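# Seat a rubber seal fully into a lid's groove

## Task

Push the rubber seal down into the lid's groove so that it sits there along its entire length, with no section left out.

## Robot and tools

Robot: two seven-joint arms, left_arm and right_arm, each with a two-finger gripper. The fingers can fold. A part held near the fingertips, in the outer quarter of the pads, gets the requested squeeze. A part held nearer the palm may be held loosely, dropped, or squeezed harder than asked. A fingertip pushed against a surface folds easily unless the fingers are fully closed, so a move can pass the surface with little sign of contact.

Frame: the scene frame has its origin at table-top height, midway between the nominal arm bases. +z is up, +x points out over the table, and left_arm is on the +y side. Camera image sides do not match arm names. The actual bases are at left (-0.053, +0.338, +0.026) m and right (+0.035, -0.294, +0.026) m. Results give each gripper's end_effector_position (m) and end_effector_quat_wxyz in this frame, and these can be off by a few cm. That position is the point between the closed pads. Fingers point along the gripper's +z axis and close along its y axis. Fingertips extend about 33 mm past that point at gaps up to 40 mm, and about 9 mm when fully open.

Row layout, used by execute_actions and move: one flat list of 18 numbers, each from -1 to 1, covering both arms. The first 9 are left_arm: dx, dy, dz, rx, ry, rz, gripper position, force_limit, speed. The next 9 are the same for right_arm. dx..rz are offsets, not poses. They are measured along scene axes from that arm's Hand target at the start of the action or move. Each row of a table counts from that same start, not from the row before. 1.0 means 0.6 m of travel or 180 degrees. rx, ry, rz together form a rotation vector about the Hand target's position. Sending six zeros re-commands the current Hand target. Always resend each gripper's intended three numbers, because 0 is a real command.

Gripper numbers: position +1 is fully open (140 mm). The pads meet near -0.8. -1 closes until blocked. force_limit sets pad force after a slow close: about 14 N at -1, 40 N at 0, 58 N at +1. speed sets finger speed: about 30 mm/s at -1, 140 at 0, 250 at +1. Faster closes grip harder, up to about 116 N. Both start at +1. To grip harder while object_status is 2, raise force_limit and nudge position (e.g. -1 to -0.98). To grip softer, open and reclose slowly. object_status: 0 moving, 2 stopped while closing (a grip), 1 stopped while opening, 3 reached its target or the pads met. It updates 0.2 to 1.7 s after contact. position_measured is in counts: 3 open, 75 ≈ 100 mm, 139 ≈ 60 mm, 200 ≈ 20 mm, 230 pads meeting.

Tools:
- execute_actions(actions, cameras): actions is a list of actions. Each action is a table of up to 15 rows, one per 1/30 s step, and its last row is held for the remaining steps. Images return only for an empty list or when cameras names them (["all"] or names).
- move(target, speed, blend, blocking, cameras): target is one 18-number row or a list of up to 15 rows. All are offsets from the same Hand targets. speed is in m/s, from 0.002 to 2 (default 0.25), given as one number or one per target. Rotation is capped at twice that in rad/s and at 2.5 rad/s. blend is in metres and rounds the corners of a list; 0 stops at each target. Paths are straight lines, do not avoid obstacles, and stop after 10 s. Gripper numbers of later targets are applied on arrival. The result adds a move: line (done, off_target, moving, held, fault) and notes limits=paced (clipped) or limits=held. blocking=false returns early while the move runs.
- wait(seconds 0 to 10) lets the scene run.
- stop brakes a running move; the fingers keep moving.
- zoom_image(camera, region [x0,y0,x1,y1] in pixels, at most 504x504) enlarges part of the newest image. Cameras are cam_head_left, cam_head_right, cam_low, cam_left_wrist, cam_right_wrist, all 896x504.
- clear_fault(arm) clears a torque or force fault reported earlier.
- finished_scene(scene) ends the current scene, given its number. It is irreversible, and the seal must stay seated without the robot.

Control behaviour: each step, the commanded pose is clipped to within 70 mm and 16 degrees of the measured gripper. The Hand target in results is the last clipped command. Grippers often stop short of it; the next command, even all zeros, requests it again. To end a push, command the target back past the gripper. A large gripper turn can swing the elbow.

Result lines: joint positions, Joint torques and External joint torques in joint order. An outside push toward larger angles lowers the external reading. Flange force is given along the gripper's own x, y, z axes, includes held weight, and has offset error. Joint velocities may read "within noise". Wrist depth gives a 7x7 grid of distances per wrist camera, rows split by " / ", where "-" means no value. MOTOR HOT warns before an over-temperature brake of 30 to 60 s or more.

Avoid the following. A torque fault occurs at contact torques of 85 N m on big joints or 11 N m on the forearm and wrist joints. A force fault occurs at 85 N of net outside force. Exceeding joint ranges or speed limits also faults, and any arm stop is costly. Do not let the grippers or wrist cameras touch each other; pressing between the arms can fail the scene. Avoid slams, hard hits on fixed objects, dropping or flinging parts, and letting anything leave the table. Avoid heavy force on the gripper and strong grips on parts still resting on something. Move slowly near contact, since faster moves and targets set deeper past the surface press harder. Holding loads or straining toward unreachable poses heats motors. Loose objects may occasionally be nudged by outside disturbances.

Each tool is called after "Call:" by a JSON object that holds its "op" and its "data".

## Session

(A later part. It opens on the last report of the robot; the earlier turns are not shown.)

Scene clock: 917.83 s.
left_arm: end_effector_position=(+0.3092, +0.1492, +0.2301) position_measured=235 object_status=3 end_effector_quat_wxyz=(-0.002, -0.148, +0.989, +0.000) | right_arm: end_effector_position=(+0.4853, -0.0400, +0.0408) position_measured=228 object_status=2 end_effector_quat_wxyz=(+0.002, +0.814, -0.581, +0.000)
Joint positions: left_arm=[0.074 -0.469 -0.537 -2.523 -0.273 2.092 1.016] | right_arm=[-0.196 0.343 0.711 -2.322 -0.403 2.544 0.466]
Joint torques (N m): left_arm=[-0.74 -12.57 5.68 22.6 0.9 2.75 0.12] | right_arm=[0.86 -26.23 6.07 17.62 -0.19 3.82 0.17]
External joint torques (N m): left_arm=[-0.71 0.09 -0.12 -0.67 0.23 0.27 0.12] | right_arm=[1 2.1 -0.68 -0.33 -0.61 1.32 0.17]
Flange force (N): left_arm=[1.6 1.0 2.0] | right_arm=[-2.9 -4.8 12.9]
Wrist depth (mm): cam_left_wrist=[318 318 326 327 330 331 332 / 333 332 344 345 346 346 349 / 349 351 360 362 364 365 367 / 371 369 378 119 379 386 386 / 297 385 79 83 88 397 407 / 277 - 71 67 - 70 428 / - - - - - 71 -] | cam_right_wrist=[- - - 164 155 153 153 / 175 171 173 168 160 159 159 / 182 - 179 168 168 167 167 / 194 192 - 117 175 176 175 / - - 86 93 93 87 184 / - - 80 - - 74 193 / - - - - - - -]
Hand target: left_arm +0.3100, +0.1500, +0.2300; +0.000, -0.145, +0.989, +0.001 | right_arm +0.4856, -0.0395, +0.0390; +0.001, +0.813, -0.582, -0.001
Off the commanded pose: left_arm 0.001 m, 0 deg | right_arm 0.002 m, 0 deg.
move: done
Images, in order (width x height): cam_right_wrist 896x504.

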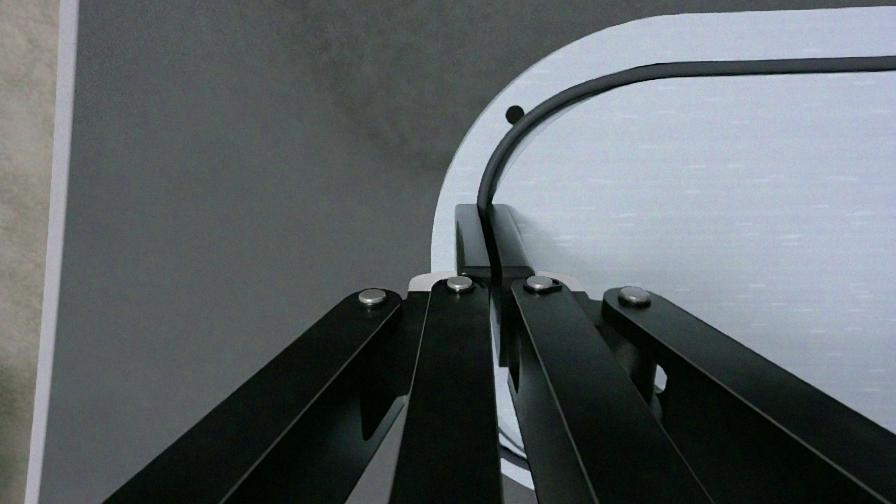

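Call:
{"op": "move", "data": {"target": [[0,0,0,0,0,0,-1,0,0.5,0,0,-0.0015,0,0,0,-1,0,-0.8],[0,0,0,0,0,0,-1,0,0.5,0,0,0.003,0,0,0,-1,0,-0.8],[0,0,0,0,0,0,-1,0,0.5,0,0,0.003,0,0,0,-0.62,0,-0.5],[0,0,0,0,0,0,-1,0,0.5,0,0,0.02,0,0,0,-0.62,0,-0.5],[0,0,0,0,0,0,-1,0,0.5,0,0,0.02,0,0,0,-1,0,0],[0,0,0,0,0,0,-1,0,0.5,0,0,-0.001,0,0,0,-1,0,0]], "speed": 0.04, "cameras": ["cam_right_wrist"]}}

Call:
{"op": "zoom_image", "data": {"camera": "cam_right_wrist", "region": [440, 30, 740, 230]}}

Scene clock: 930.90 s.
left_arm: end_effector_position=(+0.3092, +0.1492, +0.2301) position_measured=235 object_status=3 end_effector_quat_wxyz=(-0.002, -0.148, +0.989, +0.000) | right_arm: end_effector_position=(+0.4912, -0.0408, +0.0440) position_measured=233 object_status=3 end_effector_quat_wxyz=(-0.002, +0.813, -0.582, +0.004)
Joint positions: left_arm=[0.074 -0.469 -0.537 -2.523 -0.273 2.092 1.016] | right_arm=[-0.199 0.339 0.71 -2.317 -0.407 2.547 0.468]
Joint velocities: left_arm=[within noise] | right_arm=[0 0 -0.002 0.001 0.001 0.001 0.006]
Joint torques (N m): left_arm=[-0.7 -12.55 5.64 22.6 0.9 2.76 0.1] | right_arm=[2.39 -23.73 6.15 14.95 0.2 2.73 0.13]
External joint torques (N m): left_arm=[-0.74 -0.01 -0.2 -0.55 0.23 0.29 0.1] | right_arm=[2.48 4.65 -0.58 -3.12 -0.23 0.21 0.13]
Flange force (N): left_arm=[1.6 0.8 1.8] | right_arm=[-5.4 -4.1 17.8]
Wrist depth (mm): cam_left_wrist=[320 319 327 330 330 330 333 / 334 333 345 345 345 348 349 / 351 348 363 363 364 365 366 / 372 374 379 119 381 386 385 / 309 386 79 83 88 399 409 / 276 - 71 67 - 70 427 / - - - - - 70 -] | cam_right_wrist=[1032 - - - 157 158 155 / 1083 - - 175 163 162 161 / 1155 - - 181 171 169 169 / 1208 - 194 131 178 178 178 / 1267 - 88 93 87 99 187 / - - - - - 74 195 / - - - - - - -]
Hand target: left_arm +0.3100, +0.1500, +0.2300; +0.000, -0.145, +0.989, +0.001 | right_arm +0.4856, -0.0395, +0.0384; +0.001, +0.813, -0.582, -0.001
Off the commanded pose: left_arm 0.001 m, 0 deg | right_arm 0.008 m, 1 deg.
move: off_target (right_arm)
Images, in order (width x height): cam_right_wrist 896x504.

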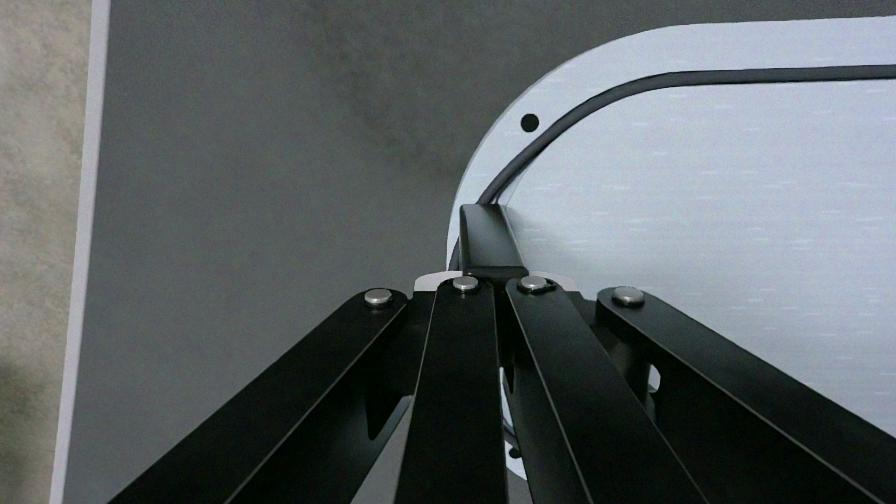

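Scaled by 1.680 from the camera's 896x504 image, which has a finer 1280x720 frame.

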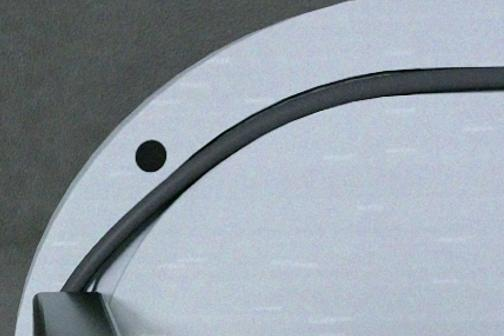

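Call:
{"op": "move", "data": {"target": [0,0,0,0,0,0,-1,0,0.5,0.004,0.0,0.04,0,0,0,-1,0,0], "speed": 0.04, "cameras": ["cam_right_wrist"]}}

Call:
{"op": "zoom_image", "data": {"camera": "cam_right_wrist", "region": [440, 30, 740, 230]}}

Scene clock: 941.70 s.
left_arm: end_effector_position=(+0.3092, +0.1492, +0.2301) position_measured=235 object_status=3 end_effector_quat_wxyz=(-0.002, -0.148, +0.989, +0.000) | right_arm: end_effector_position=(+0.4883, -0.0392, +0.0617) position_measured=233 object_status=3 end_effector_quat_wxyz=(+0.000, +0.813, -0.583, +0.000)
Joint positions: left_arm=[0.074 -0.469 -0.537 -2.523 -0.273 2.092 1.016] | right_arm=[-0.246 0.299 0.768 -2.318 -0.352 2.507 0.434]
Joint velocities: left_arm=[within noise] | right_arm=[-0.001 -0.002 0.001 0 0.001 -0.002 -0.007]
Joint torques (N m): left_arm=[-0.71 -12.55 5.64 22.57 0.89 2.76 0.13] | right_arm=[-0.24 -28.53 7.12 19.03 0.91 2.35 -0.33]
External joint torques (N m): left_arm=[-0.71 0.12 -0.19 -0.71 0.22 0.27 0.13] | right_arm=[-0.23 -1.9 0.74 0.24 0.47 -0.17 -0.33]
Flange force (N): left_arm=[1.6 1.0 2.2] | right_arm=[2.4 6.6 -9.3]
Wrist depth (mm): cam_left_wrist=[318 319 325 331 330 332 333 / 334 333 343 346 347 347 348 / 349 351 361 366 365 365 367 / 374 369 379 125 380 384 387 / 321 385 79 83 88 400 407 / 278 - 71 67 - 70 427 / - - - - - 71 -] | cam_right_wrist=[1044 184 181 - 175 172 172 / 1106 193 191 189 180 179 179 / 1135 - 203 199 189 189 187 / 1214 - - 121 197 199 198 / 1285 - 88 93 87 204 207 / 1331 - - - - 74 217 / - - - - - - -]
Hand target: left_arm +0.3100, +0.1500, +0.2300; +0.000, -0.145, +0.989, +0.001 | right_arm +0.4880, -0.0395, +0.0624; +0.001, +0.813, -0.582, -0.001
Off the commanded pose: left_arm 0.001 m, 0 deg | right_arm 0.001 m, 0 deg.
move: done
Images, in order (width x height): cam_right_wrist 896x504.

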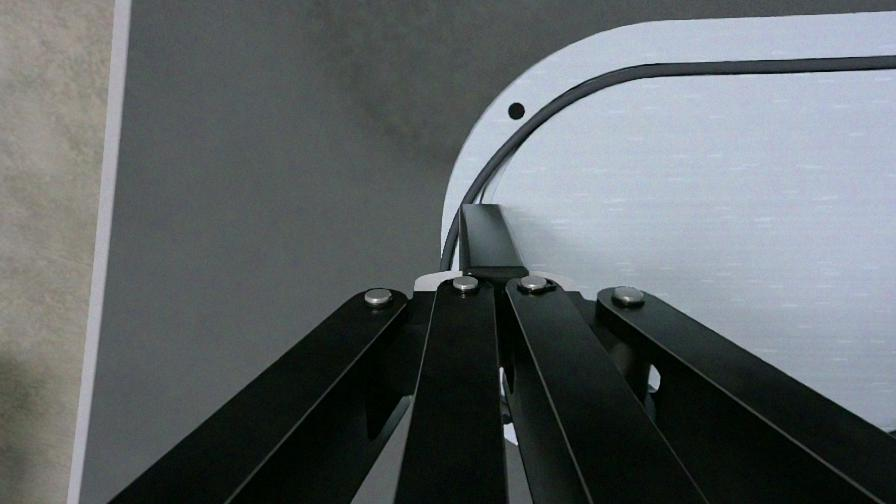

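Scaled by 1.680 from the camera's 896x504 image, which has a finer 1280x720 frame.

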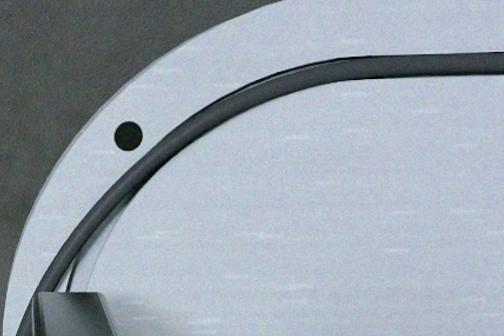

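Call:
{"op": "move", "data": {"target": [[0,0,0,0,0,0,-1,0,0.5,0,0,0.02,0,0,0,-1,0,0],[0,0,0,0,0,0,-1,0,0.5,-0.017,-0.0907,0.02,0,0,-0.329,-0.443,0,0],[0,0,0,0,0,0,-1,0,0.5,-0.017,-0.0907,-0.01,0,0,-0.329,-0.443,0,0]], "speed": 0.15, "cameras": ["cam_right_wrist"]}}

Call:
{"op": "zoom_image", "data": {"camera": "cam_right_wrist", "region": [400, 100, 600, 300]}}

Scene clock: 968.30 s.
left_arm: end_effector_position=(+0.3092, +0.1492, +0.2301) position_measured=235 object_status=3 end_effector_quat_wxyz=(-0.002, -0.148, +0.989, +0.000) | right_arm: end_effector_position=(+0.4769, -0.0943, +0.0567) position_measured=185 object_status=3 end_effector_quat_wxyz=(-0.002, -0.421, +0.907, +0.002)
Joint positions: left_arm=[0.074 -0.469 -0.537 -2.523 -0.273 2.092 1.016] | right_arm=[-0.118 0.171 0.552 -2.445 -0.163 2.581 1.242]
Joint velocities: left_arm=[within noise] | right_arm=[0 0 0 0.001 0 0.001 0.005]
Joint torques (N m): left_arm=[-0.71 -12.57 5.65 22.58 0.91 2.75 0.12] | right_arm=[0.88 -27.94 2.59 18.54 -0.05 2.51 0.04]
External joint torques (N m): left_arm=[-0.74 0.04 -0.2 -0.62 0.24 0.28 0.12] | right_arm=[0.93 -1.04 -0.06 0.1 -0.46 0.07 0.04]
Flange force (N): left_arm=[1.6 0.9 2.0] | right_arm=[0.1 1.5 -0.5]
Wrist depth (mm): cam_left_wrist=[318 318 327 328 330 332 333 / 334 337 341 344 347 348 347 / 349 351 359 363 364 365 366 / 359 369 377 119 380 386 386 / 402 388 79 83 88 398 409 / 425 - 71 67 - 70 428 / - - - - - 71 -] | cam_right_wrist=[- 179 - 177 168 167 168 / 187 191 189 184 175 175 175 / - 199 195 187 184 184 184 / - 205 207 191 175 194 193 / 1225 - 93 112 87 87 202 / 1331 - - - - 79 69 / - - - - - - 70]
Hand target: left_arm +0.3100, +0.1500, +0.2300; +0.000, -0.145, +0.989, +0.001 | right_arm +0.4778, -0.0939, +0.0564; +0.000, -0.420, +0.908, +0.001
Off the commanded pose: left_arm 0.001 m, 0 deg | right_arm 0.001 m, 0 deg.
move: done
Images, in order (width x height): cam_right_wrist 896x504.

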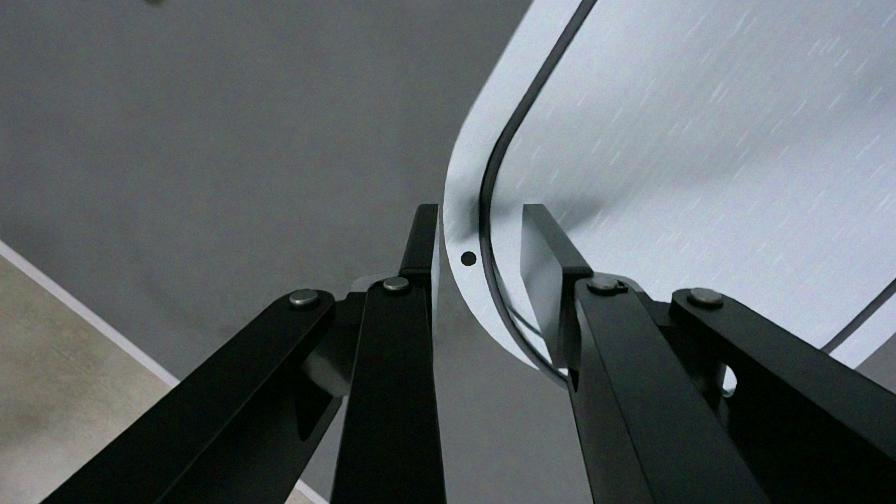

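Scaled by 2.520 from the camera's 896x504 image, which has a finer 1280x720 frame.

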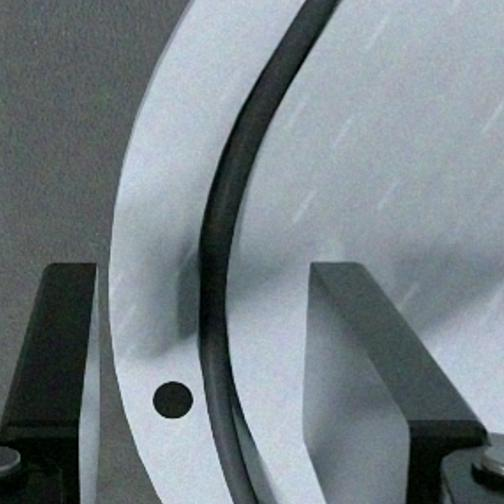

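Call:
{"op": "move", "data": {"target": [[0,0,0,0,0,0,-1,0,0.5,-0.0018,0.0017,-0.0245,0,0,0.022,-0.443,0,0],[0,0,0,0,0,0,-1,0,0.5,-0.0018,0.0017,-0.0245,0,0,0.022,-0.73,0,-0.8]], "speed": 0.06, "cameras": ["cam_right_wrist"]}}

Call:
{"op": "zoom_image", "data": {"camera": "cam_right_wrist", "region": [400, 50, 600, 250]}}

Scene clock: 978.03 s.
left_arm: end_effector_position=(+0.3092, +0.1492, +0.2301) position_measured=235 object_status=3 end_effector_quat_wxyz=(-0.002, -0.148, +0.989, +0.000) | right_arm: end_effector_position=(+0.4763, -0.0930, +0.0422) position_measured=221 object_status=0 end_effector_quat_wxyz=(-0.001, -0.448, +0.894, +0.001)
Joint positions: left_arm=[0.074 -0.469 -0.537 -2.523 -0.273 2.092 1.016] | right_arm=[-0.116 0.212 0.546 -2.445 -0.215 2.615 1.222]
Joint torques (N m): left_arm=[-0.71 -12.59 5.64 22.58 0.89 2.76 0.13] | right_arm=[0.24 -28.7 3.49 17.68 -0.04 2.57 -0.22]
External joint torques (N m): left_arm=[-0.7 0.01 -0.17 -0.59 0.23 0.3 0.13] | right_arm=[0.33 -1.09 0.24 -0.13 -0.43 0.13 -0.22]
Flange force (N): left_arm=[1.6 1.0 1.9] | right_arm=[2.4 1.5 -1.9]
Wrist depth (mm): cam_left_wrist=[318 317 326 330 330 331 332 / 333 334 342 346 347 348 348 / 349 351 363 363 365 367 365 / 364 371 377 120 379 384 387 / 402 398 79 83 88 399 406 / 422 - 71 67 - 70 428 / - - - - - 71 -] | cam_right_wrist=[168 167 167 165 155 154 154 / 175 176 174 163 162 161 161 / - - 183 170 170 169 169 / - 194 - 122 177 178 178 / - 202 94 93 87 87 188 / 1304 - - - - 74 194 / - - - - - - -]
Hand target: left_arm +0.3100, +0.1500, +0.2300; +0.000, -0.145, +0.989, +0.001 | right_arm +0.4767, -0.0929, +0.0417; +0.000, -0.451, +0.893, +0.001
Off the commanded pose: left_arm 0.001 m, 0 deg | right_arm 0.001 m, 0 deg.
move: done
Images, in order (width x height): cam_right_wrist 896x504.

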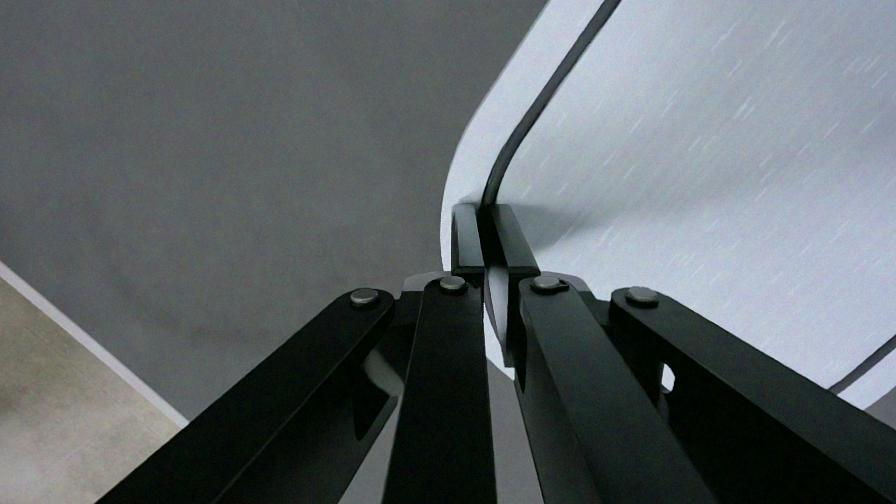

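Scaled by 2.520 from the camera's 896x504 image, which has a finer 1280x720 frame.

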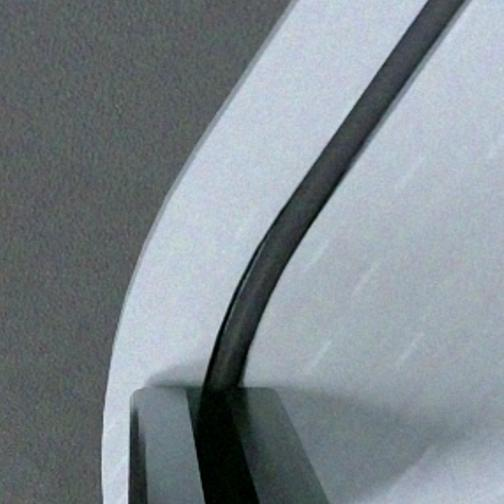

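Call:
{"op": "move", "data": {"target": [[0,0,0,0,0,0,-1,0,0.5,0,0,0.0028,0,0,0,-0.73,0,-0.8],[0,0,0,0,0,0,-1,0,0.5,0,0,0.0028,0,0,0,-1,0,-0.8],[0,0,0,0,0,0,-1,0,0.5,0,0,-0.0055,0,0,0,-1,0,-0.8]], "speed": 0.03, "cameras": ["cam_right_wrist"]}}

Call:
{"op": "zoom_image", "data": {"camera": "cam_right_wrist", "region": [400, 50, 600, 250]}}

Scene clock: 991.20 s.
left_arm: end_effector_position=(+0.3092, +0.1492, +0.2301) position_measured=235 object_status=3 end_effector_quat_wxyz=(-0.002, -0.148, +0.989, +0.000) | right_arm: end_effector_position=(+0.4769, -0.0923, +0.0424) position_measured=232 object_status=3 end_effector_quat_wxyz=(+0.000, -0.453, +0.892, -0.001)
Joint positions: left_arm=[0.074 -0.469 -0.537 -2.523 -0.273 2.092 1.016] | right_arm=[-0.111 0.213 0.544 -2.444 -0.223 2.616 1.22]
Joint velocities: left_arm=[within noise] | right_arm=[0.004 0 -0.003 -0.001 -0.002 0 0.002]
Joint torques (N m): left_arm=[-0.7 -12.53 5.63 22.55 0.89 2.76 0.1] | right_arm=[-0.45 -23.05 1.9 17.06 -0.38 3.63 0.16]
External joint torques (N m): left_arm=[-0.75 0.06 -0.24 -0.63 0.22 0.29 0.1] | right_arm=[-0.39 4.71 -1.38 -0.85 -0.78 1.16 0.16]
Flange force (N): left_arm=[1.6 0.8 2.0] | right_arm=[-8.1 -5.0 20.2]
Wrist depth (mm): cam_left_wrist=[318 318 327 330 330 331 332 / 333 332 342 346 346 346 349 / 350 350 361 362 365 365 368 / 364 371 379 119 380 386 386 / 402 385 79 83 88 398 407 / 420 - 71 67 - 70 427 / - - - - - 71 -] | cam_right_wrist=[169 - - 166 155 154 154 / 173 - - 167 161 161 161 / - 183 186 174 170 169 169 / - 191 194 121 178 178 178 / 1380 - 94 93 87 98 187 / 1331 - - - - 74 195 / - - - - - - -]
Hand target: left_arm +0.3100, +0.1500, +0.2300; +0.000, -0.145, +0.989, +0.001 | right_arm +0.4767, -0.0929, +0.0384; +0.000, -0.451, +0.893, +0.001
Off the commanded pose: left_arm 0.001 m, 0 deg | right_arm 0.004 m, 0 deg.
move: off_target (right_arm)
Images, in order (width x height): cam_right_wrist 896x504.

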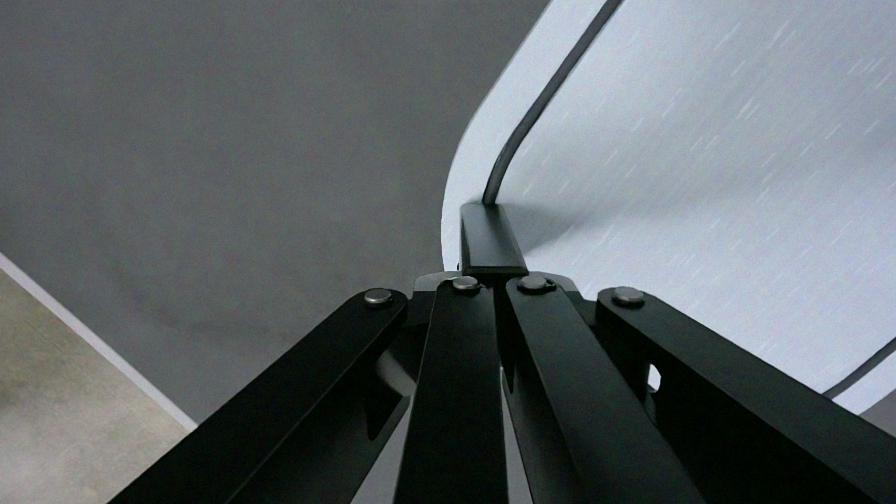

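Scaled by 2.520 from the camera's 896x504 image, which has a finer 1280x720 frame.

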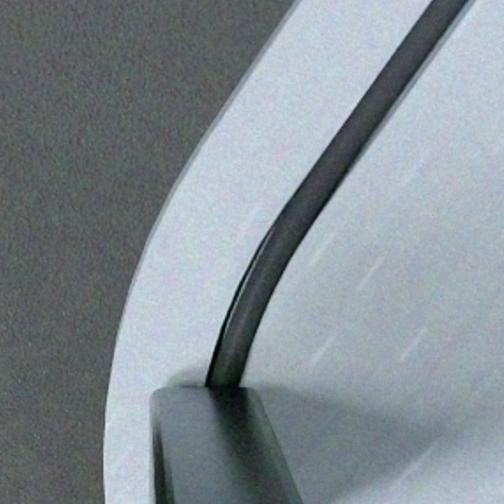

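Call:
{"op": "move", "data": {"target": [[0,0,0,0,0,0,-1,0,0.5,0,0,-0.006,0,0,0,-1,0,-0.8]], "speed": 0.03}}

Scene clock: 995.77 s.
left_arm: end_effector_position=(+0.3092, +0.1492, +0.2301) position_measured=235 object_status=3 end_effector_quat_wxyz=(-0.002, -0.148, +0.989, +0.000) | right_arm: end_effector_position=(+0.4781, -0.0914, +0.0404) position_measured=232 object_status=3 end_effector_quat_wxyz=(+0.001, -0.453, +0.891, -0.001)
Joint positions: left_arm=[0.074 -0.469 -0.537 -2.523 -0.273 2.092 1.016] | right_arm=[-0.102 0.22 0.535 -2.442 -0.232 2.623 1.226]
Joint velocities: left_arm=[within noise] | right_arm=[0.004 -0.001 -0.001 0 0.001 0 0.005]
Joint torques (N m): left_arm=[-0.68 -12.55 5.63 22.59 0.9 2.74 0.12] | right_arm=[-0.12 -21.01 0.73 15.98 -0.47 3.84 0.19]
External joint torques (N m): left_arm=[-0.71 0.06 -0.23 -0.61 0.23 0.27 0.12] | right_arm=[-0.09 6.98 -2.64 -1.8 -0.87 1.38 0.19]
Flange force (N): left_arm=[1.5 0.8 2.0] | right_arm=[-10.9 -6.6 29.5]
Wrist depth (mm): cam_left_wrist=[318 317 330 329 331 330 333 / 332 334 341 346 346 348 347 / 351 350 359 363 363 364 366 / 366 368 377 119 379 384 387 / 402 385 79 83 88 400 407 / 420 - 71 67 - 70 425 / - - - - - 71 -] | cam_right_wrist=[- 164 166 163 153 152 151 / 175 - 172 172 160 159 158 / 181 - - 169 168 167 166 / 194 194 - 131 175 176 175 / 207 - 88 93 87 98 184 / 1331 - - - - 74 193 / - - - - - - -]
Hand target: left_arm +0.3100, +0.1500, +0.2300; +0.000, -0.145, +0.989, +0.001 | right_arm +0.4767, -0.0929, +0.0348; +0.000, -0.451, +0.893, +0.001
Off the commanded pose: left_arm 0.001 m, 0 deg | right_arm 0.006 m, 0 deg.
move: off_target (right_arm)

Call:
{"op": "move", "data": {"target": [[0,0,0,0,0,0,-1,0,0.5,0,0,0.0105,0,0,0,-1,0,-0.8],[0,0,0,0,0,0,-1,0,0.5,0,0,0.04,0,0,0,-1,0,-0.8]], "speed": 0.05, "cameras": ["cam_right_wrist"]}}

Call:
{"op": "zoom_image", "data": {"camera": "cam_right_wrist", "region": [400, 50, 600, 250]}}

Scene clock: 1003.93 s.
left_arm: end_effector_position=(+0.3092, +0.1492, +0.2301) position_measured=235 object_status=3 end_effector_quat_wxyz=(-0.002, -0.148, +0.989, +0.000) | right_arm: end_effector_position=(+0.4774, -0.0926, +0.0582) position_measured=232 object_status=3 end_effector_quat_wxyz=(+0.001, -0.450, +0.893, +0.001)
Joint positions: left_arm=[0.074 -0.469 -0.537 -2.523 -0.273 2.092 1.016] | right_arm=[-0.136 0.169 0.573 -2.446 -0.171 2.583 1.187]
Joint velocities: left_arm=[within noise] | right_arm=[0 0 0 0 0 -0.001 -0.007]
Joint torques (N m): left_arm=[-0.69 -12.56 5.65 22.58 0.91 2.75 0.09] | right_arm=[-0.19 -28.84 3.55 18.37 0.89 2.24 -0.15]
External joint torques (N m): left_arm=[-0.69 -0.09 -0.15 -0.52 0.24 0.3 0.09] | right_arm=[-0.07 -2.33 0.91 -0.12 0.47 -0.21 -0.15]
Flange force (N): left_arm=[1.7 1.0 1.7] | right_arm=[7.4 4.0 -10.0]
Wrist depth (mm): cam_left_wrist=[317 317 328 330 331 331 333 / 333 334 342 347 347 348 348 / 349 350 359 364 366 364 366 / 368 368 380 116 379 386 387 / 402 385 79 83 88 398 408 / 422 - 71 67 - 70 427 / - - - - - 71 -] | cam_right_wrist=[182 - - 181 169 168 168 / - 192 - 180 177 176 176 / 202 202 - 187 186 185 184 / - - 210 120 194 196 195 / 1285 - 88 93 87 202 205 / 1358 - - - - 74 214 / - - - - - - -]
Hand target: left_arm +0.3100, +0.1500, +0.2300; +0.000, -0.145, +0.989, +0.001 | right_arm +0.4767, -0.0929, +0.0588; +0.000, -0.451, +0.893, +0.001
Off the commanded pose: left_arm 0.001 m, 0 deg | right_arm 0.001 m, 0 deg.
move: done
Images, in order (width x height): cam_right_wrist 896x504.

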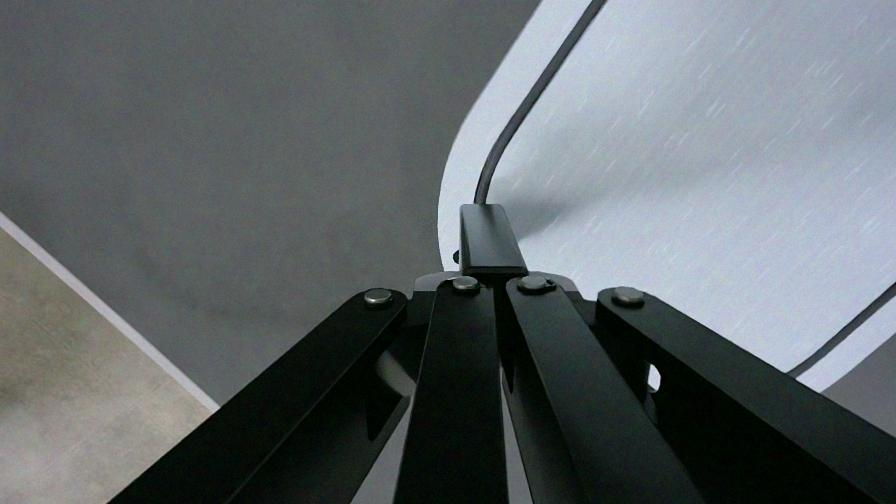

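Scaled by 2.520 from the camera's 896x504 image, which has a finer 1280x720 frame.

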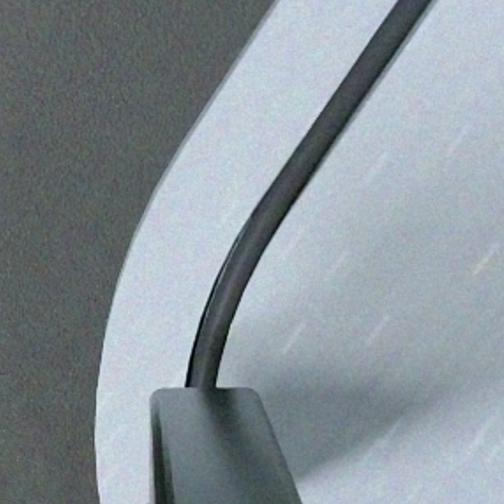

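Call:
{"op": "move", "data": {"target": [[0,0,0,0,0,0,-1,0,0.5,0.0163,0.0378,0.01,0,0,0.144,-1,0,-0.8],[0,0,0,0,0,0,-1,0,0.5,0.0163,0.0378,0.0,0,0,0.144,-0.324,0,0]], "speed": 0.12, "cameras": ["cam_right_wrist"]}}

Call:
{"op": "zoom_image", "data": {"camera": "cam_right_wrist", "region": [400, 100, 600, 300]}}

Scene clock: 1019.40 s.
left_arm: end_effector_position=(+0.3092, +0.1492, +0.2301) position_measured=235 object_status=3 end_effector_quat_wxyz=(-0.002, -0.148, +0.989, +0.000) | right_arm: end_effector_position=(+0.4856, -0.0707, +0.0590) position_measured=170 object_status=0 end_effector_quat_wxyz=(-0.002, -0.639, +0.769, +0.002)
Joint positions: left_arm=[0.074 -0.469 -0.537 -2.523 -0.273 2.092 1.016] | right_arm=[-0.208 0.235 0.676 -2.378 -0.258 2.543 0.827]
Joint torques (N m): left_arm=[-0.69 -12.58 5.66 22.53 0.88 2.75 0.09] | right_arm=[0.73 -27.88 3.87 18.71 0.04 2.6 -0.01]
External joint torques (N m): left_arm=[-0.66 0.02 -0.12 -0.67 0.22 0.28 0.09] | right_arm=[0.76 -1.1 -0.57 -0.02 -0.38 0.13 -0.01]
Flange force (N): left_arm=[1.7 1.1 2.0] | right_arm=[-0.1 1.1 0.4]
Wrist depth (mm): cam_left_wrist=[317 318 328 330 331 332 333 / 333 335 342 348 347 348 349 / 350 351 360 364 364 364 365 / 366 371 377 119 381 386 387 / 340 387 79 83 88 398 409 / 420 - 71 67 - 70 429 / - - - - - 71 -] | cam_right_wrist=[- 182 - - 170 169 169 / - - 191 - 178 177 177 / 1208 - - 187 186 186 185 / 1203 - - 193 165 196 195 / 1279 218 93 207 116 92 203 / - - - 213 218 74 71 / - - - - - - 71]
Hand target: left_arm +0.3100, +0.1500, +0.2300; +0.000, -0.145, +0.989, +0.001 | right_arm +0.4865, -0.0702, +0.0588; +0.000, -0.639, +0.769, +0.001
Off the commanded pose: left_arm 0.001 m, 0 deg | right_arm 0.001 m, 0 deg.
move: done
Images, in order (width x height): cam_right_wrist 896x504.

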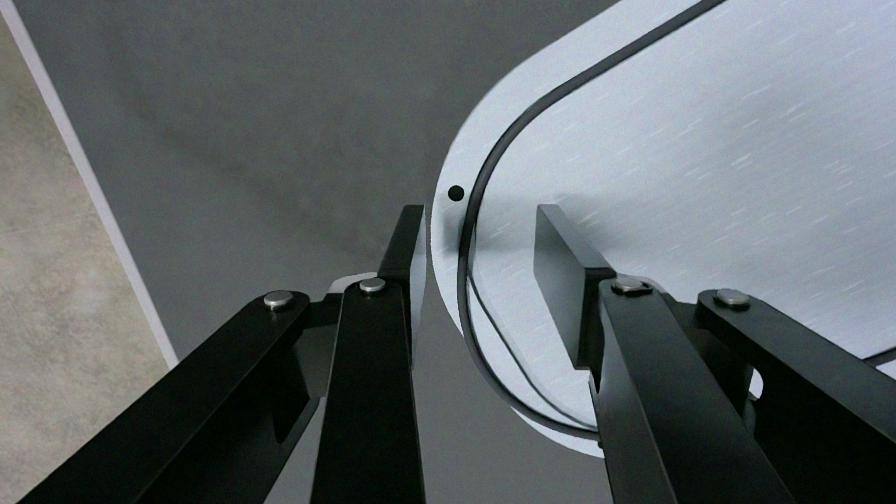

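Scaled by 2.520 from the camera's 896x504 image, which has a finer 1280x720 frame.

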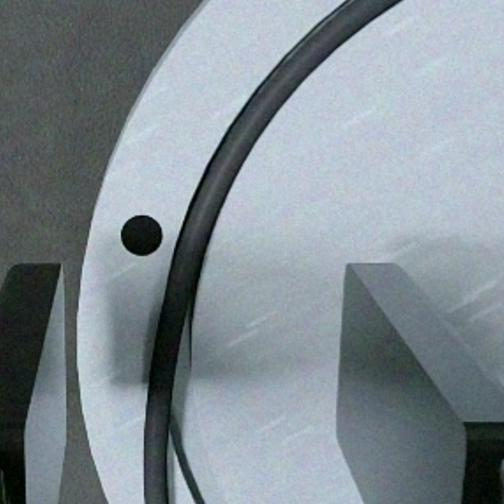

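Call:
{"op": "move", "data": {"target": [[0,0,0,0,0,0,-1,0,0.5,0.006,-0.0012,0,0,0,0,-0.52,0,0],[0,0,0,0,0,0,-1,0,0.5,0.006,-0.0012,-0.0275,0,0,0,-0.52,0,0],[0,0,0,0,0,0,-1,0,0.5,0.006,-0.0012,-0.0275,0,0,0,-0.73,0,-0.8]], "speed": 0.06, "cameras": ["cam_right_wrist"]}}

Call:
{"op": "zoom_image", "data": {"camera": "cam_right_wrist", "region": [400, 50, 600, 250]}}

Scene clock: 1037.37 s.
left_arm: end_effector_position=(+0.3092, +0.1492, +0.2301) position_measured=235 object_status=3 end_effector_quat_wxyz=(-0.002, -0.148, +0.989, +0.000) | right_arm: end_effector_position=(+0.4884, -0.0713, +0.0419) position_measured=221 object_status=0 end_effector_quat_wxyz=(-0.002, -0.640, +0.768, +0.002)
Joint positions: left_arm=[0.074 -0.469 -0.537 -2.523 -0.273 2.092 1.016] | right_arm=[-0.172 0.285 0.63 -2.368 -0.308 2.572 0.855]
Joint torques (N m): left_arm=[-0.7 -12.56 5.66 22.54 0.89 2.76 0.1] | right_arm=[1 -30.25 4.56 18.64 0.28 3.02 0.1]
External joint torques (N m): left_arm=[-0.68 0.01 -0.13 -0.64 0.22 0.29 0.1] | right_arm=[1 -1.79 -0.58 0.58 -0.13 0.55 0.1]
Flange force (N): left_arm=[1.7 1.1 2.0] | right_arm=[-0.4 1.7 -0.5]
Wrist depth (mm): cam_left_wrist=[317 319 329 330 331 331 333 / 333 333 346 346 346 348 346 / 350 349 359 362 365 366 365 / 369 369 379 119 381 384 387 / 331 386 79 83 88 398 407 / 423 - 71 67 - 70 428 / - - - - - 71 -] | cam_right_wrist=[- - 165 165 156 154 154 / 174 176 174 173 161 161 160 / 184 - 183 172 170 169 168 / 1150 - 191 123 177 178 177 / 1237 - 93 93 87 87 187 / 1311 - - - - 74 194 / - - - - - - -]
Hand target: left_arm +0.3100, +0.1500, +0.2300; +0.000, -0.145, +0.989, +0.001 | right_arm +0.4901, -0.0709, +0.0423; +0.000, -0.639, +0.769, +0.001
Off the commanded pose: left_arm 0.001 m, 0 deg | right_arm 0.002 m, 0 deg.
move: done
Images, in order (width x height): cam_right_wrist 896x504.

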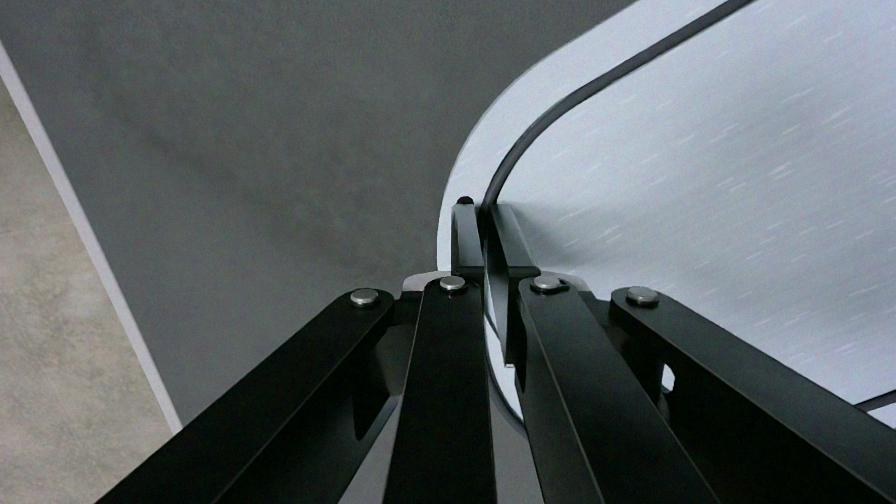

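Scaled by 2.520 from the camera's 896x504 image, which has a finer 1280x720 frame.

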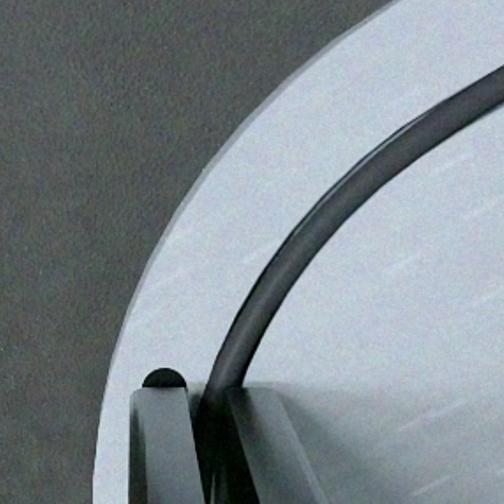

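Call:
{"op": "move", "data": {"target": [[0,0,0,0,0,0,-1,0,0.5,0,0,0.0032,0,0,0,-0.73,0,-0.8],[0,0,0,0,0,0,-1,0,0.5,0,0,0.0032,0,0,0,-1,0,-0.8],[0,0,0,0,0,0,-1,0,0.5,0,0,-0.0095,0,0,0,-1,0,-0.8]], "speed": 0.03}}

Call:
{"op": "move", "data": {"target": [[0,0,0,0,0,0,-1,0,0.5,0,0,0.008,0,0,0,-1,0,-0.8],[0,0,0,0,0,0,-1,0,0.5,0,0,0.008,0,0,0,-0.62,0,-0.5],[0,0,0,0,0,0,-1,0,0.5,0,0,0.037,0,0,0,-0.62,0,-0.5]], "speed": 0.04, "cameras": ["cam_right_wrist"]}}

Call:
{"op": "zoom_image", "data": {"camera": "cam_right_wrist", "region": [400, 100, 600, 300]}}

Scene clock: 1048.20 s.
left_arm: end_effector_position=(+0.3092, +0.1492, +0.2301) position_measured=235 object_status=3 end_effector_quat_wxyz=(-0.002, -0.148, +0.989, +0.000) | right_arm: end_effector_position=(+0.4972, -0.0730, +0.0438) position_measured=233 object_status=3 end_effector_quat_wxyz=(+0.004, -0.639, +0.769, -0.004)
Joint positions: left_arm=[0.074 -0.469 -0.537 -2.523 -0.273 2.092 1.016] | right_arm=[-0.164 0.286 0.615 -2.36 -0.323 2.582 0.863]
Joint velocities: left_arm=[within noise] | right_arm=[0.001 -0.001 -0.003 0 -0.001 0.002 0.004]
Joint torques (N m): left_arm=[-0.72 -12.52 5.65 22.55 0.9 2.74 0.11] | right_arm=[2.79 -22.51 5.34 14.51 0.24 2.75 0.12]
External joint torques (N m): left_arm=[-0.71 0.19 -0.18 -0.76 0.23 0.25 0.11] | right_arm=[2.67 6.36 0.13 -3.62 -0.17 0.25 0.12]
Flange force (N): left_arm=[1.5 0.9 2.3] | right_arm=[-7.6 -1.8 20.7]
Wrist depth (mm): cam_left_wrist=[317 320 329 330 330 333 332 / 333 333 343 345 347 347 348 / 347 349 359 363 365 364 366 / 372 371 377 119 379 387 388 / 351 387 79 83 88 398 409 / 420 - 71 67 - 70 427 / - - - - - 70 -] | cam_right_wrist=[172 169 170 168 163 153 154 / - 179 175 176 163 162 160 / 1135 186 186 182 172 169 168 / 1192 197 - 120 178 179 177 / 1273 - 88 93 87 82 186 / 1351 - - - - 74 195 / - - - - - - -]
Hand target: left_arm +0.3100, +0.1500, +0.2300; +0.000, -0.145, +0.989, +0.001 | right_arm +0.4901, -0.0709, +0.0366; +0.000, -0.639, +0.769, +0.001
Off the commanded pose: left_arm 0.001 m, 0 deg | right_arm 0.010 m, 1 deg.
move: off_target (right_arm)

Scene clock: 1050.70 s.
left_arm: end_effector_position=(+0.3092, +0.1492, +0.2301) position_measured=235 object_status=3 end_effector_quat_wxyz=(-0.002, -0.148, +0.989, +0.000) | right_arm: end_effector_position=(+0.4912, -0.0704, +0.0585) position_measured=208 object_status=3 end_effector_quat_wxyz=(+0.001, -0.639, +0.770, +0.000)
Joint positions: left_arm=[0.074 -0.469 -0.537 -2.523 -0.273 2.092 1.016] | right_arm=[-0.204 0.246 0.668 -2.367 -0.271 2.546 0.833]
Joint velocities: left_arm=[within noise] | right_arm=[0.001 0 0 -0.001 -0.001 -0.002 -0.005]
Joint torques (N m): left_arm=[-0.7 -12.56 5.67 22.59 0.89 2.76 0.1] | right_arm=[-0.23 -29.4 5.41 18.31 0.88 2.26 -0.31]
External joint torques (N m): left_arm=[-0.69 -0.01 -0.13 -0.59 0.23 0.29 0.1] | right_arm=[-0.33 -2.11 0.63 -0.47 0.46 -0.24 -0.31]
Flange force (N): left_arm=[1.6 1.0 1.8] | right_arm=[6.6 6.9 -9.8]
Wrist depth (mm): cam_left_wrist=[318 318 330 330 330 330 333 / 332 333 345 346 346 347 347 / 349 351 362 364 364 366 368 / 374 369 380 119 380 384 387 / 343 387 79 83 88 399 409 / 422 - 71 67 - 70 427 / - - - - - 71 -] | cam_right_wrist=[- - 182 181 169 168 168 / - 190 188 - 176 176 176 / 1135 199 200 194 186 185 184 / 1203 213 215 192 193 195 195 / 1298 - 94 93 87 88 204 / 1324 - - - - 74 210 / - - - - - - -]
Hand target: left_arm +0.3100, +0.1500, +0.2300; +0.000, -0.145, +0.989, +0.001 | right_arm +0.4901, -0.0709, +0.0588; +0.000, -0.639, +0.769, +0.001
Off the commanded pose: left_arm 0.001 m, 0 deg | right_arm 0.001 m, 0 deg.
move: done; target 2's new numbers were sent with right_arm's hand 0.006 m and 1 deg from that target
Images, in order (width x height): cam_right_wrist 896x504.

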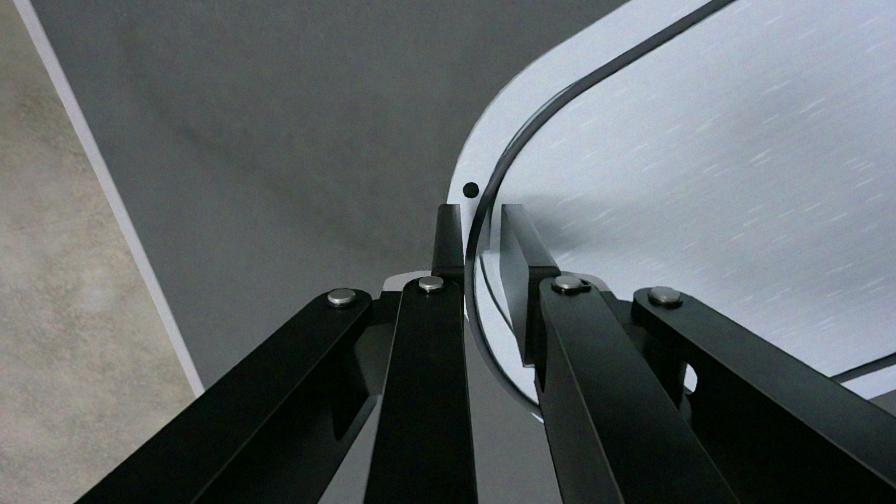

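Scaled by 2.520 from the camera's 896x504 image, which has a finer 1280x720 frame.

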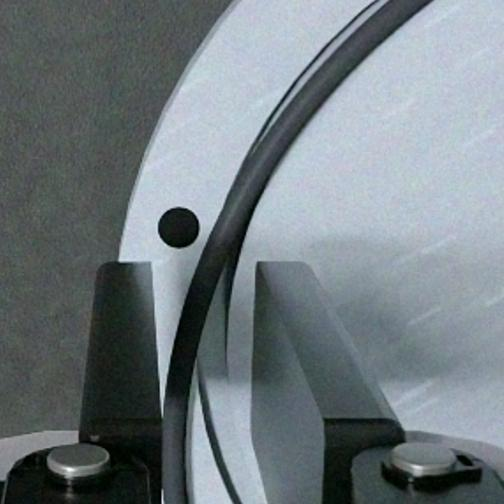

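Call:
{"op": "move", "data": {"target": [[0,0,0,0,0,0,-1,0,0.5,0.0,0.0,0.035,0,0,0,-0.62,0,0],[0,0,0,0,0,0,-1,0,0.5,0.0002,0.08,0.035,0,0,0.161,-0.324,0,0]], "speed": 0.12, "cameras": ["cam_right_wrist"]}}

Call:
{"op": "zoom_image", "data": {"camera": "cam_right_wrist", "region": [400, 0, 650, 250]}}

Scene clock: 1074.00 s.
left_arm: end_effector_position=(+0.3092, +0.1492, +0.2301) position_measured=235 object_status=3 end_effector_quat_wxyz=(-0.002, -0.148, +0.989, +0.000) | right_arm: end_effector_position=(+0.4905, -0.0223, +0.0801) position_measured=170 object_status=3 end_effector_quat_wxyz=(-0.001, +0.810, -0.587, -0.001)
Joint positions: left_arm=[0.074 -0.469 -0.537 -2.523 -0.273 2.092 1.016] | right_arm=[-0.266 0.293 0.825 -2.279 -0.336 2.453 0.456]
Joint torques (N m): left_arm=[-0.7 -12.55 5.62 22.57 0.89 2.76 0.09] | right_arm=[0.55 -27.16 7 19.92 0.28 2.34 -0.25]
External joint torques (N m): left_arm=[-0.72 0.03 -0.23 -0.6 0.22 0.3 0.09] | right_arm=[0.56 -1.23 0.32 0.27 -0.19 -0.19 -0.25]
Flange force (N): left_arm=[1.6 0.8 2.0] | right_arm=[0.0 1.7 -3.1]
Wrist depth (mm): cam_left_wrist=[318 318 329 330 331 332 332 / 333 335 342 345 347 348 349 / 350 350 359 362 364 365 366 / 374 369 377 119 381 384 387 / 311 387 79 83 88 398 410 / 415 - 71 67 - 70 427 / - - - - - 71 -] | cam_right_wrist=[1057 - - 200 189 188 188 / 1125 211 - 207 197 197 196 / 1176 - 226 210 205 206 206 / 1231 - - 216 165 217 216 / 1324 - 93 223 117 92 225 / - - - - - 74 71 / - - - 275 - - 71]
Hand target: left_arm +0.3100, +0.1500, +0.2300; +0.000, -0.145, +0.989, +0.001 | right_arm +0.4902, -0.0229, +0.0798; +0.001, +0.811, -0.584, -0.001
Off the commanded pose: left_arm 0.001 m, 0 deg | right_arm 0.001 m, 0 deg.
move: done
Images, in order (width x height): cam_right_wrist 896x504.

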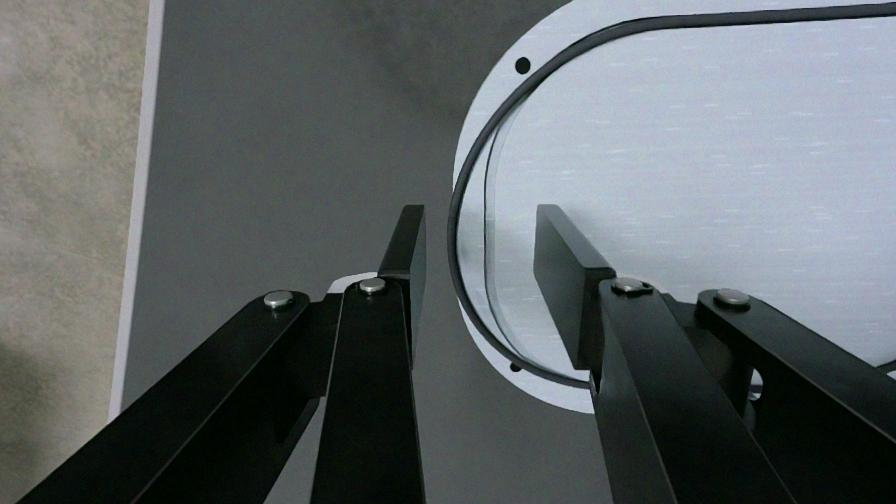

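Scaled by 2.016 from the camera's 896x504 image, which has a finer 1280x720 frame.

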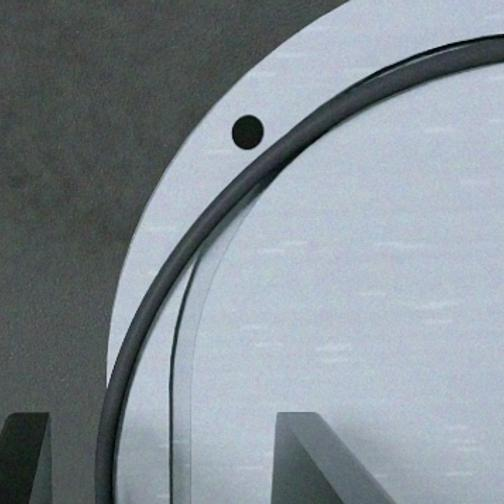

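Call:
{"op": "move", "data": {"target": [[0,0,0,0,0,0,-1,0,0.5,0.0188,0.0067,-0.02,0,0,0,-0.443,0,0],[0,0,0,0,0,0,-1,0,0.5,0.0188,0.0067,-0.0605,0,0,0,-0.443,0,0],[0,0,0,0,0,0,-1,0,0.5,0.0188,0.0067,-0.0605,0,0,0,-0.73,0,-0.8]], "speed": 0.07, "cameras": ["cam_right_wrist"]}}

Call:
{"op": "zoom_image", "data": {"camera": "cam_right_wrist", "region": [400, 0, 650, 250]}}

Scene clock: 1093.80 s.
left_arm: end_effector_position=(+0.3092, +0.1492, +0.2301) position_measured=235 object_status=3 end_effector_quat_wxyz=(-0.002, -0.148, +0.989, +0.000) | right_arm: end_effector_position=(+0.4998, -0.0197, +0.0426) position_measured=221 object_status=0 end_effector_quat_wxyz=(+0.003, +0.812, -0.583, -0.002)
Joint positions: left_arm=[0.074 -0.469 -0.537 -2.523 -0.273 2.092 1.016] | right_arm=[-0.166 0.404 0.711 -2.235 -0.437 2.495 0.51]
Joint torques (N m): left_arm=[-0.68 -12.54 5.64 22.57 0.89 2.75 0.12] | right_arm=[0.94 -32.33 8.18 18.65 0.44 2.61 0.1]
External joint torques (N m): left_arm=[-0.7 0.03 -0.19 -0.63 0.23 0.27 0.12] | right_arm=[1.06 -1.84 0.05 0.38 -0.01 0.12 0.1]
Flange force (N): left_arm=[1.6 1.0 1.9] | right_arm=[-1.3 2.0 -2.2]
Wrist depth (mm): cam_left_wrist=[319 319 329 329 330 333 332 / 334 332 342 346 347 347 349 / 350 351 359 364 366 363 365 / 372 370 379 119 380 386 386 / 376 382 79 83 88 399 409 / 272 - 71 67 - 70 429 / - - - - - 71 -] | cam_right_wrist=[1020 - 167 - 154 153 154 / 1070 174 - 174 162 162 161 / 1079 - 183 180 170 170 169 / 1181 191 192 171 177 178 178 / 1225 - 94 93 87 87 187 / 1291 - - - - 74 195 / - - - - - - -]
Hand target: left_arm +0.3100, +0.1500, +0.2300; +0.000, -0.145, +0.989, +0.001 | right_arm +0.5015, -0.0189, +0.0435; +0.001, +0.811, -0.584, -0.001
Off the commanded pose: left_arm 0.001 m, 0 deg | right_arm 0.002 m, 0 deg.
move: done
Images, in order (width x height): cam_right_wrist 896x504.

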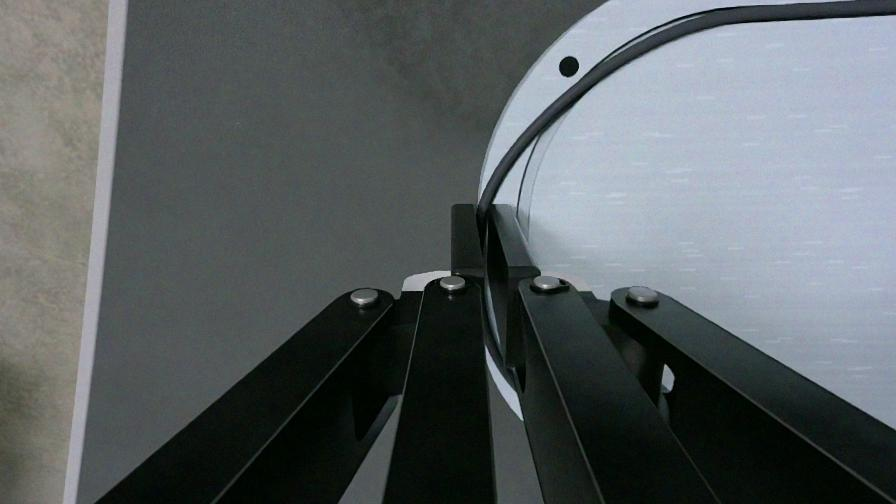

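Scaled by 2.016 from the camera's 896x504 image, which has a finer 1280x720 frame.

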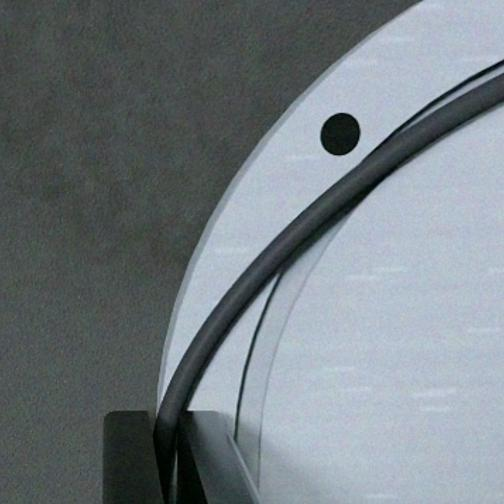

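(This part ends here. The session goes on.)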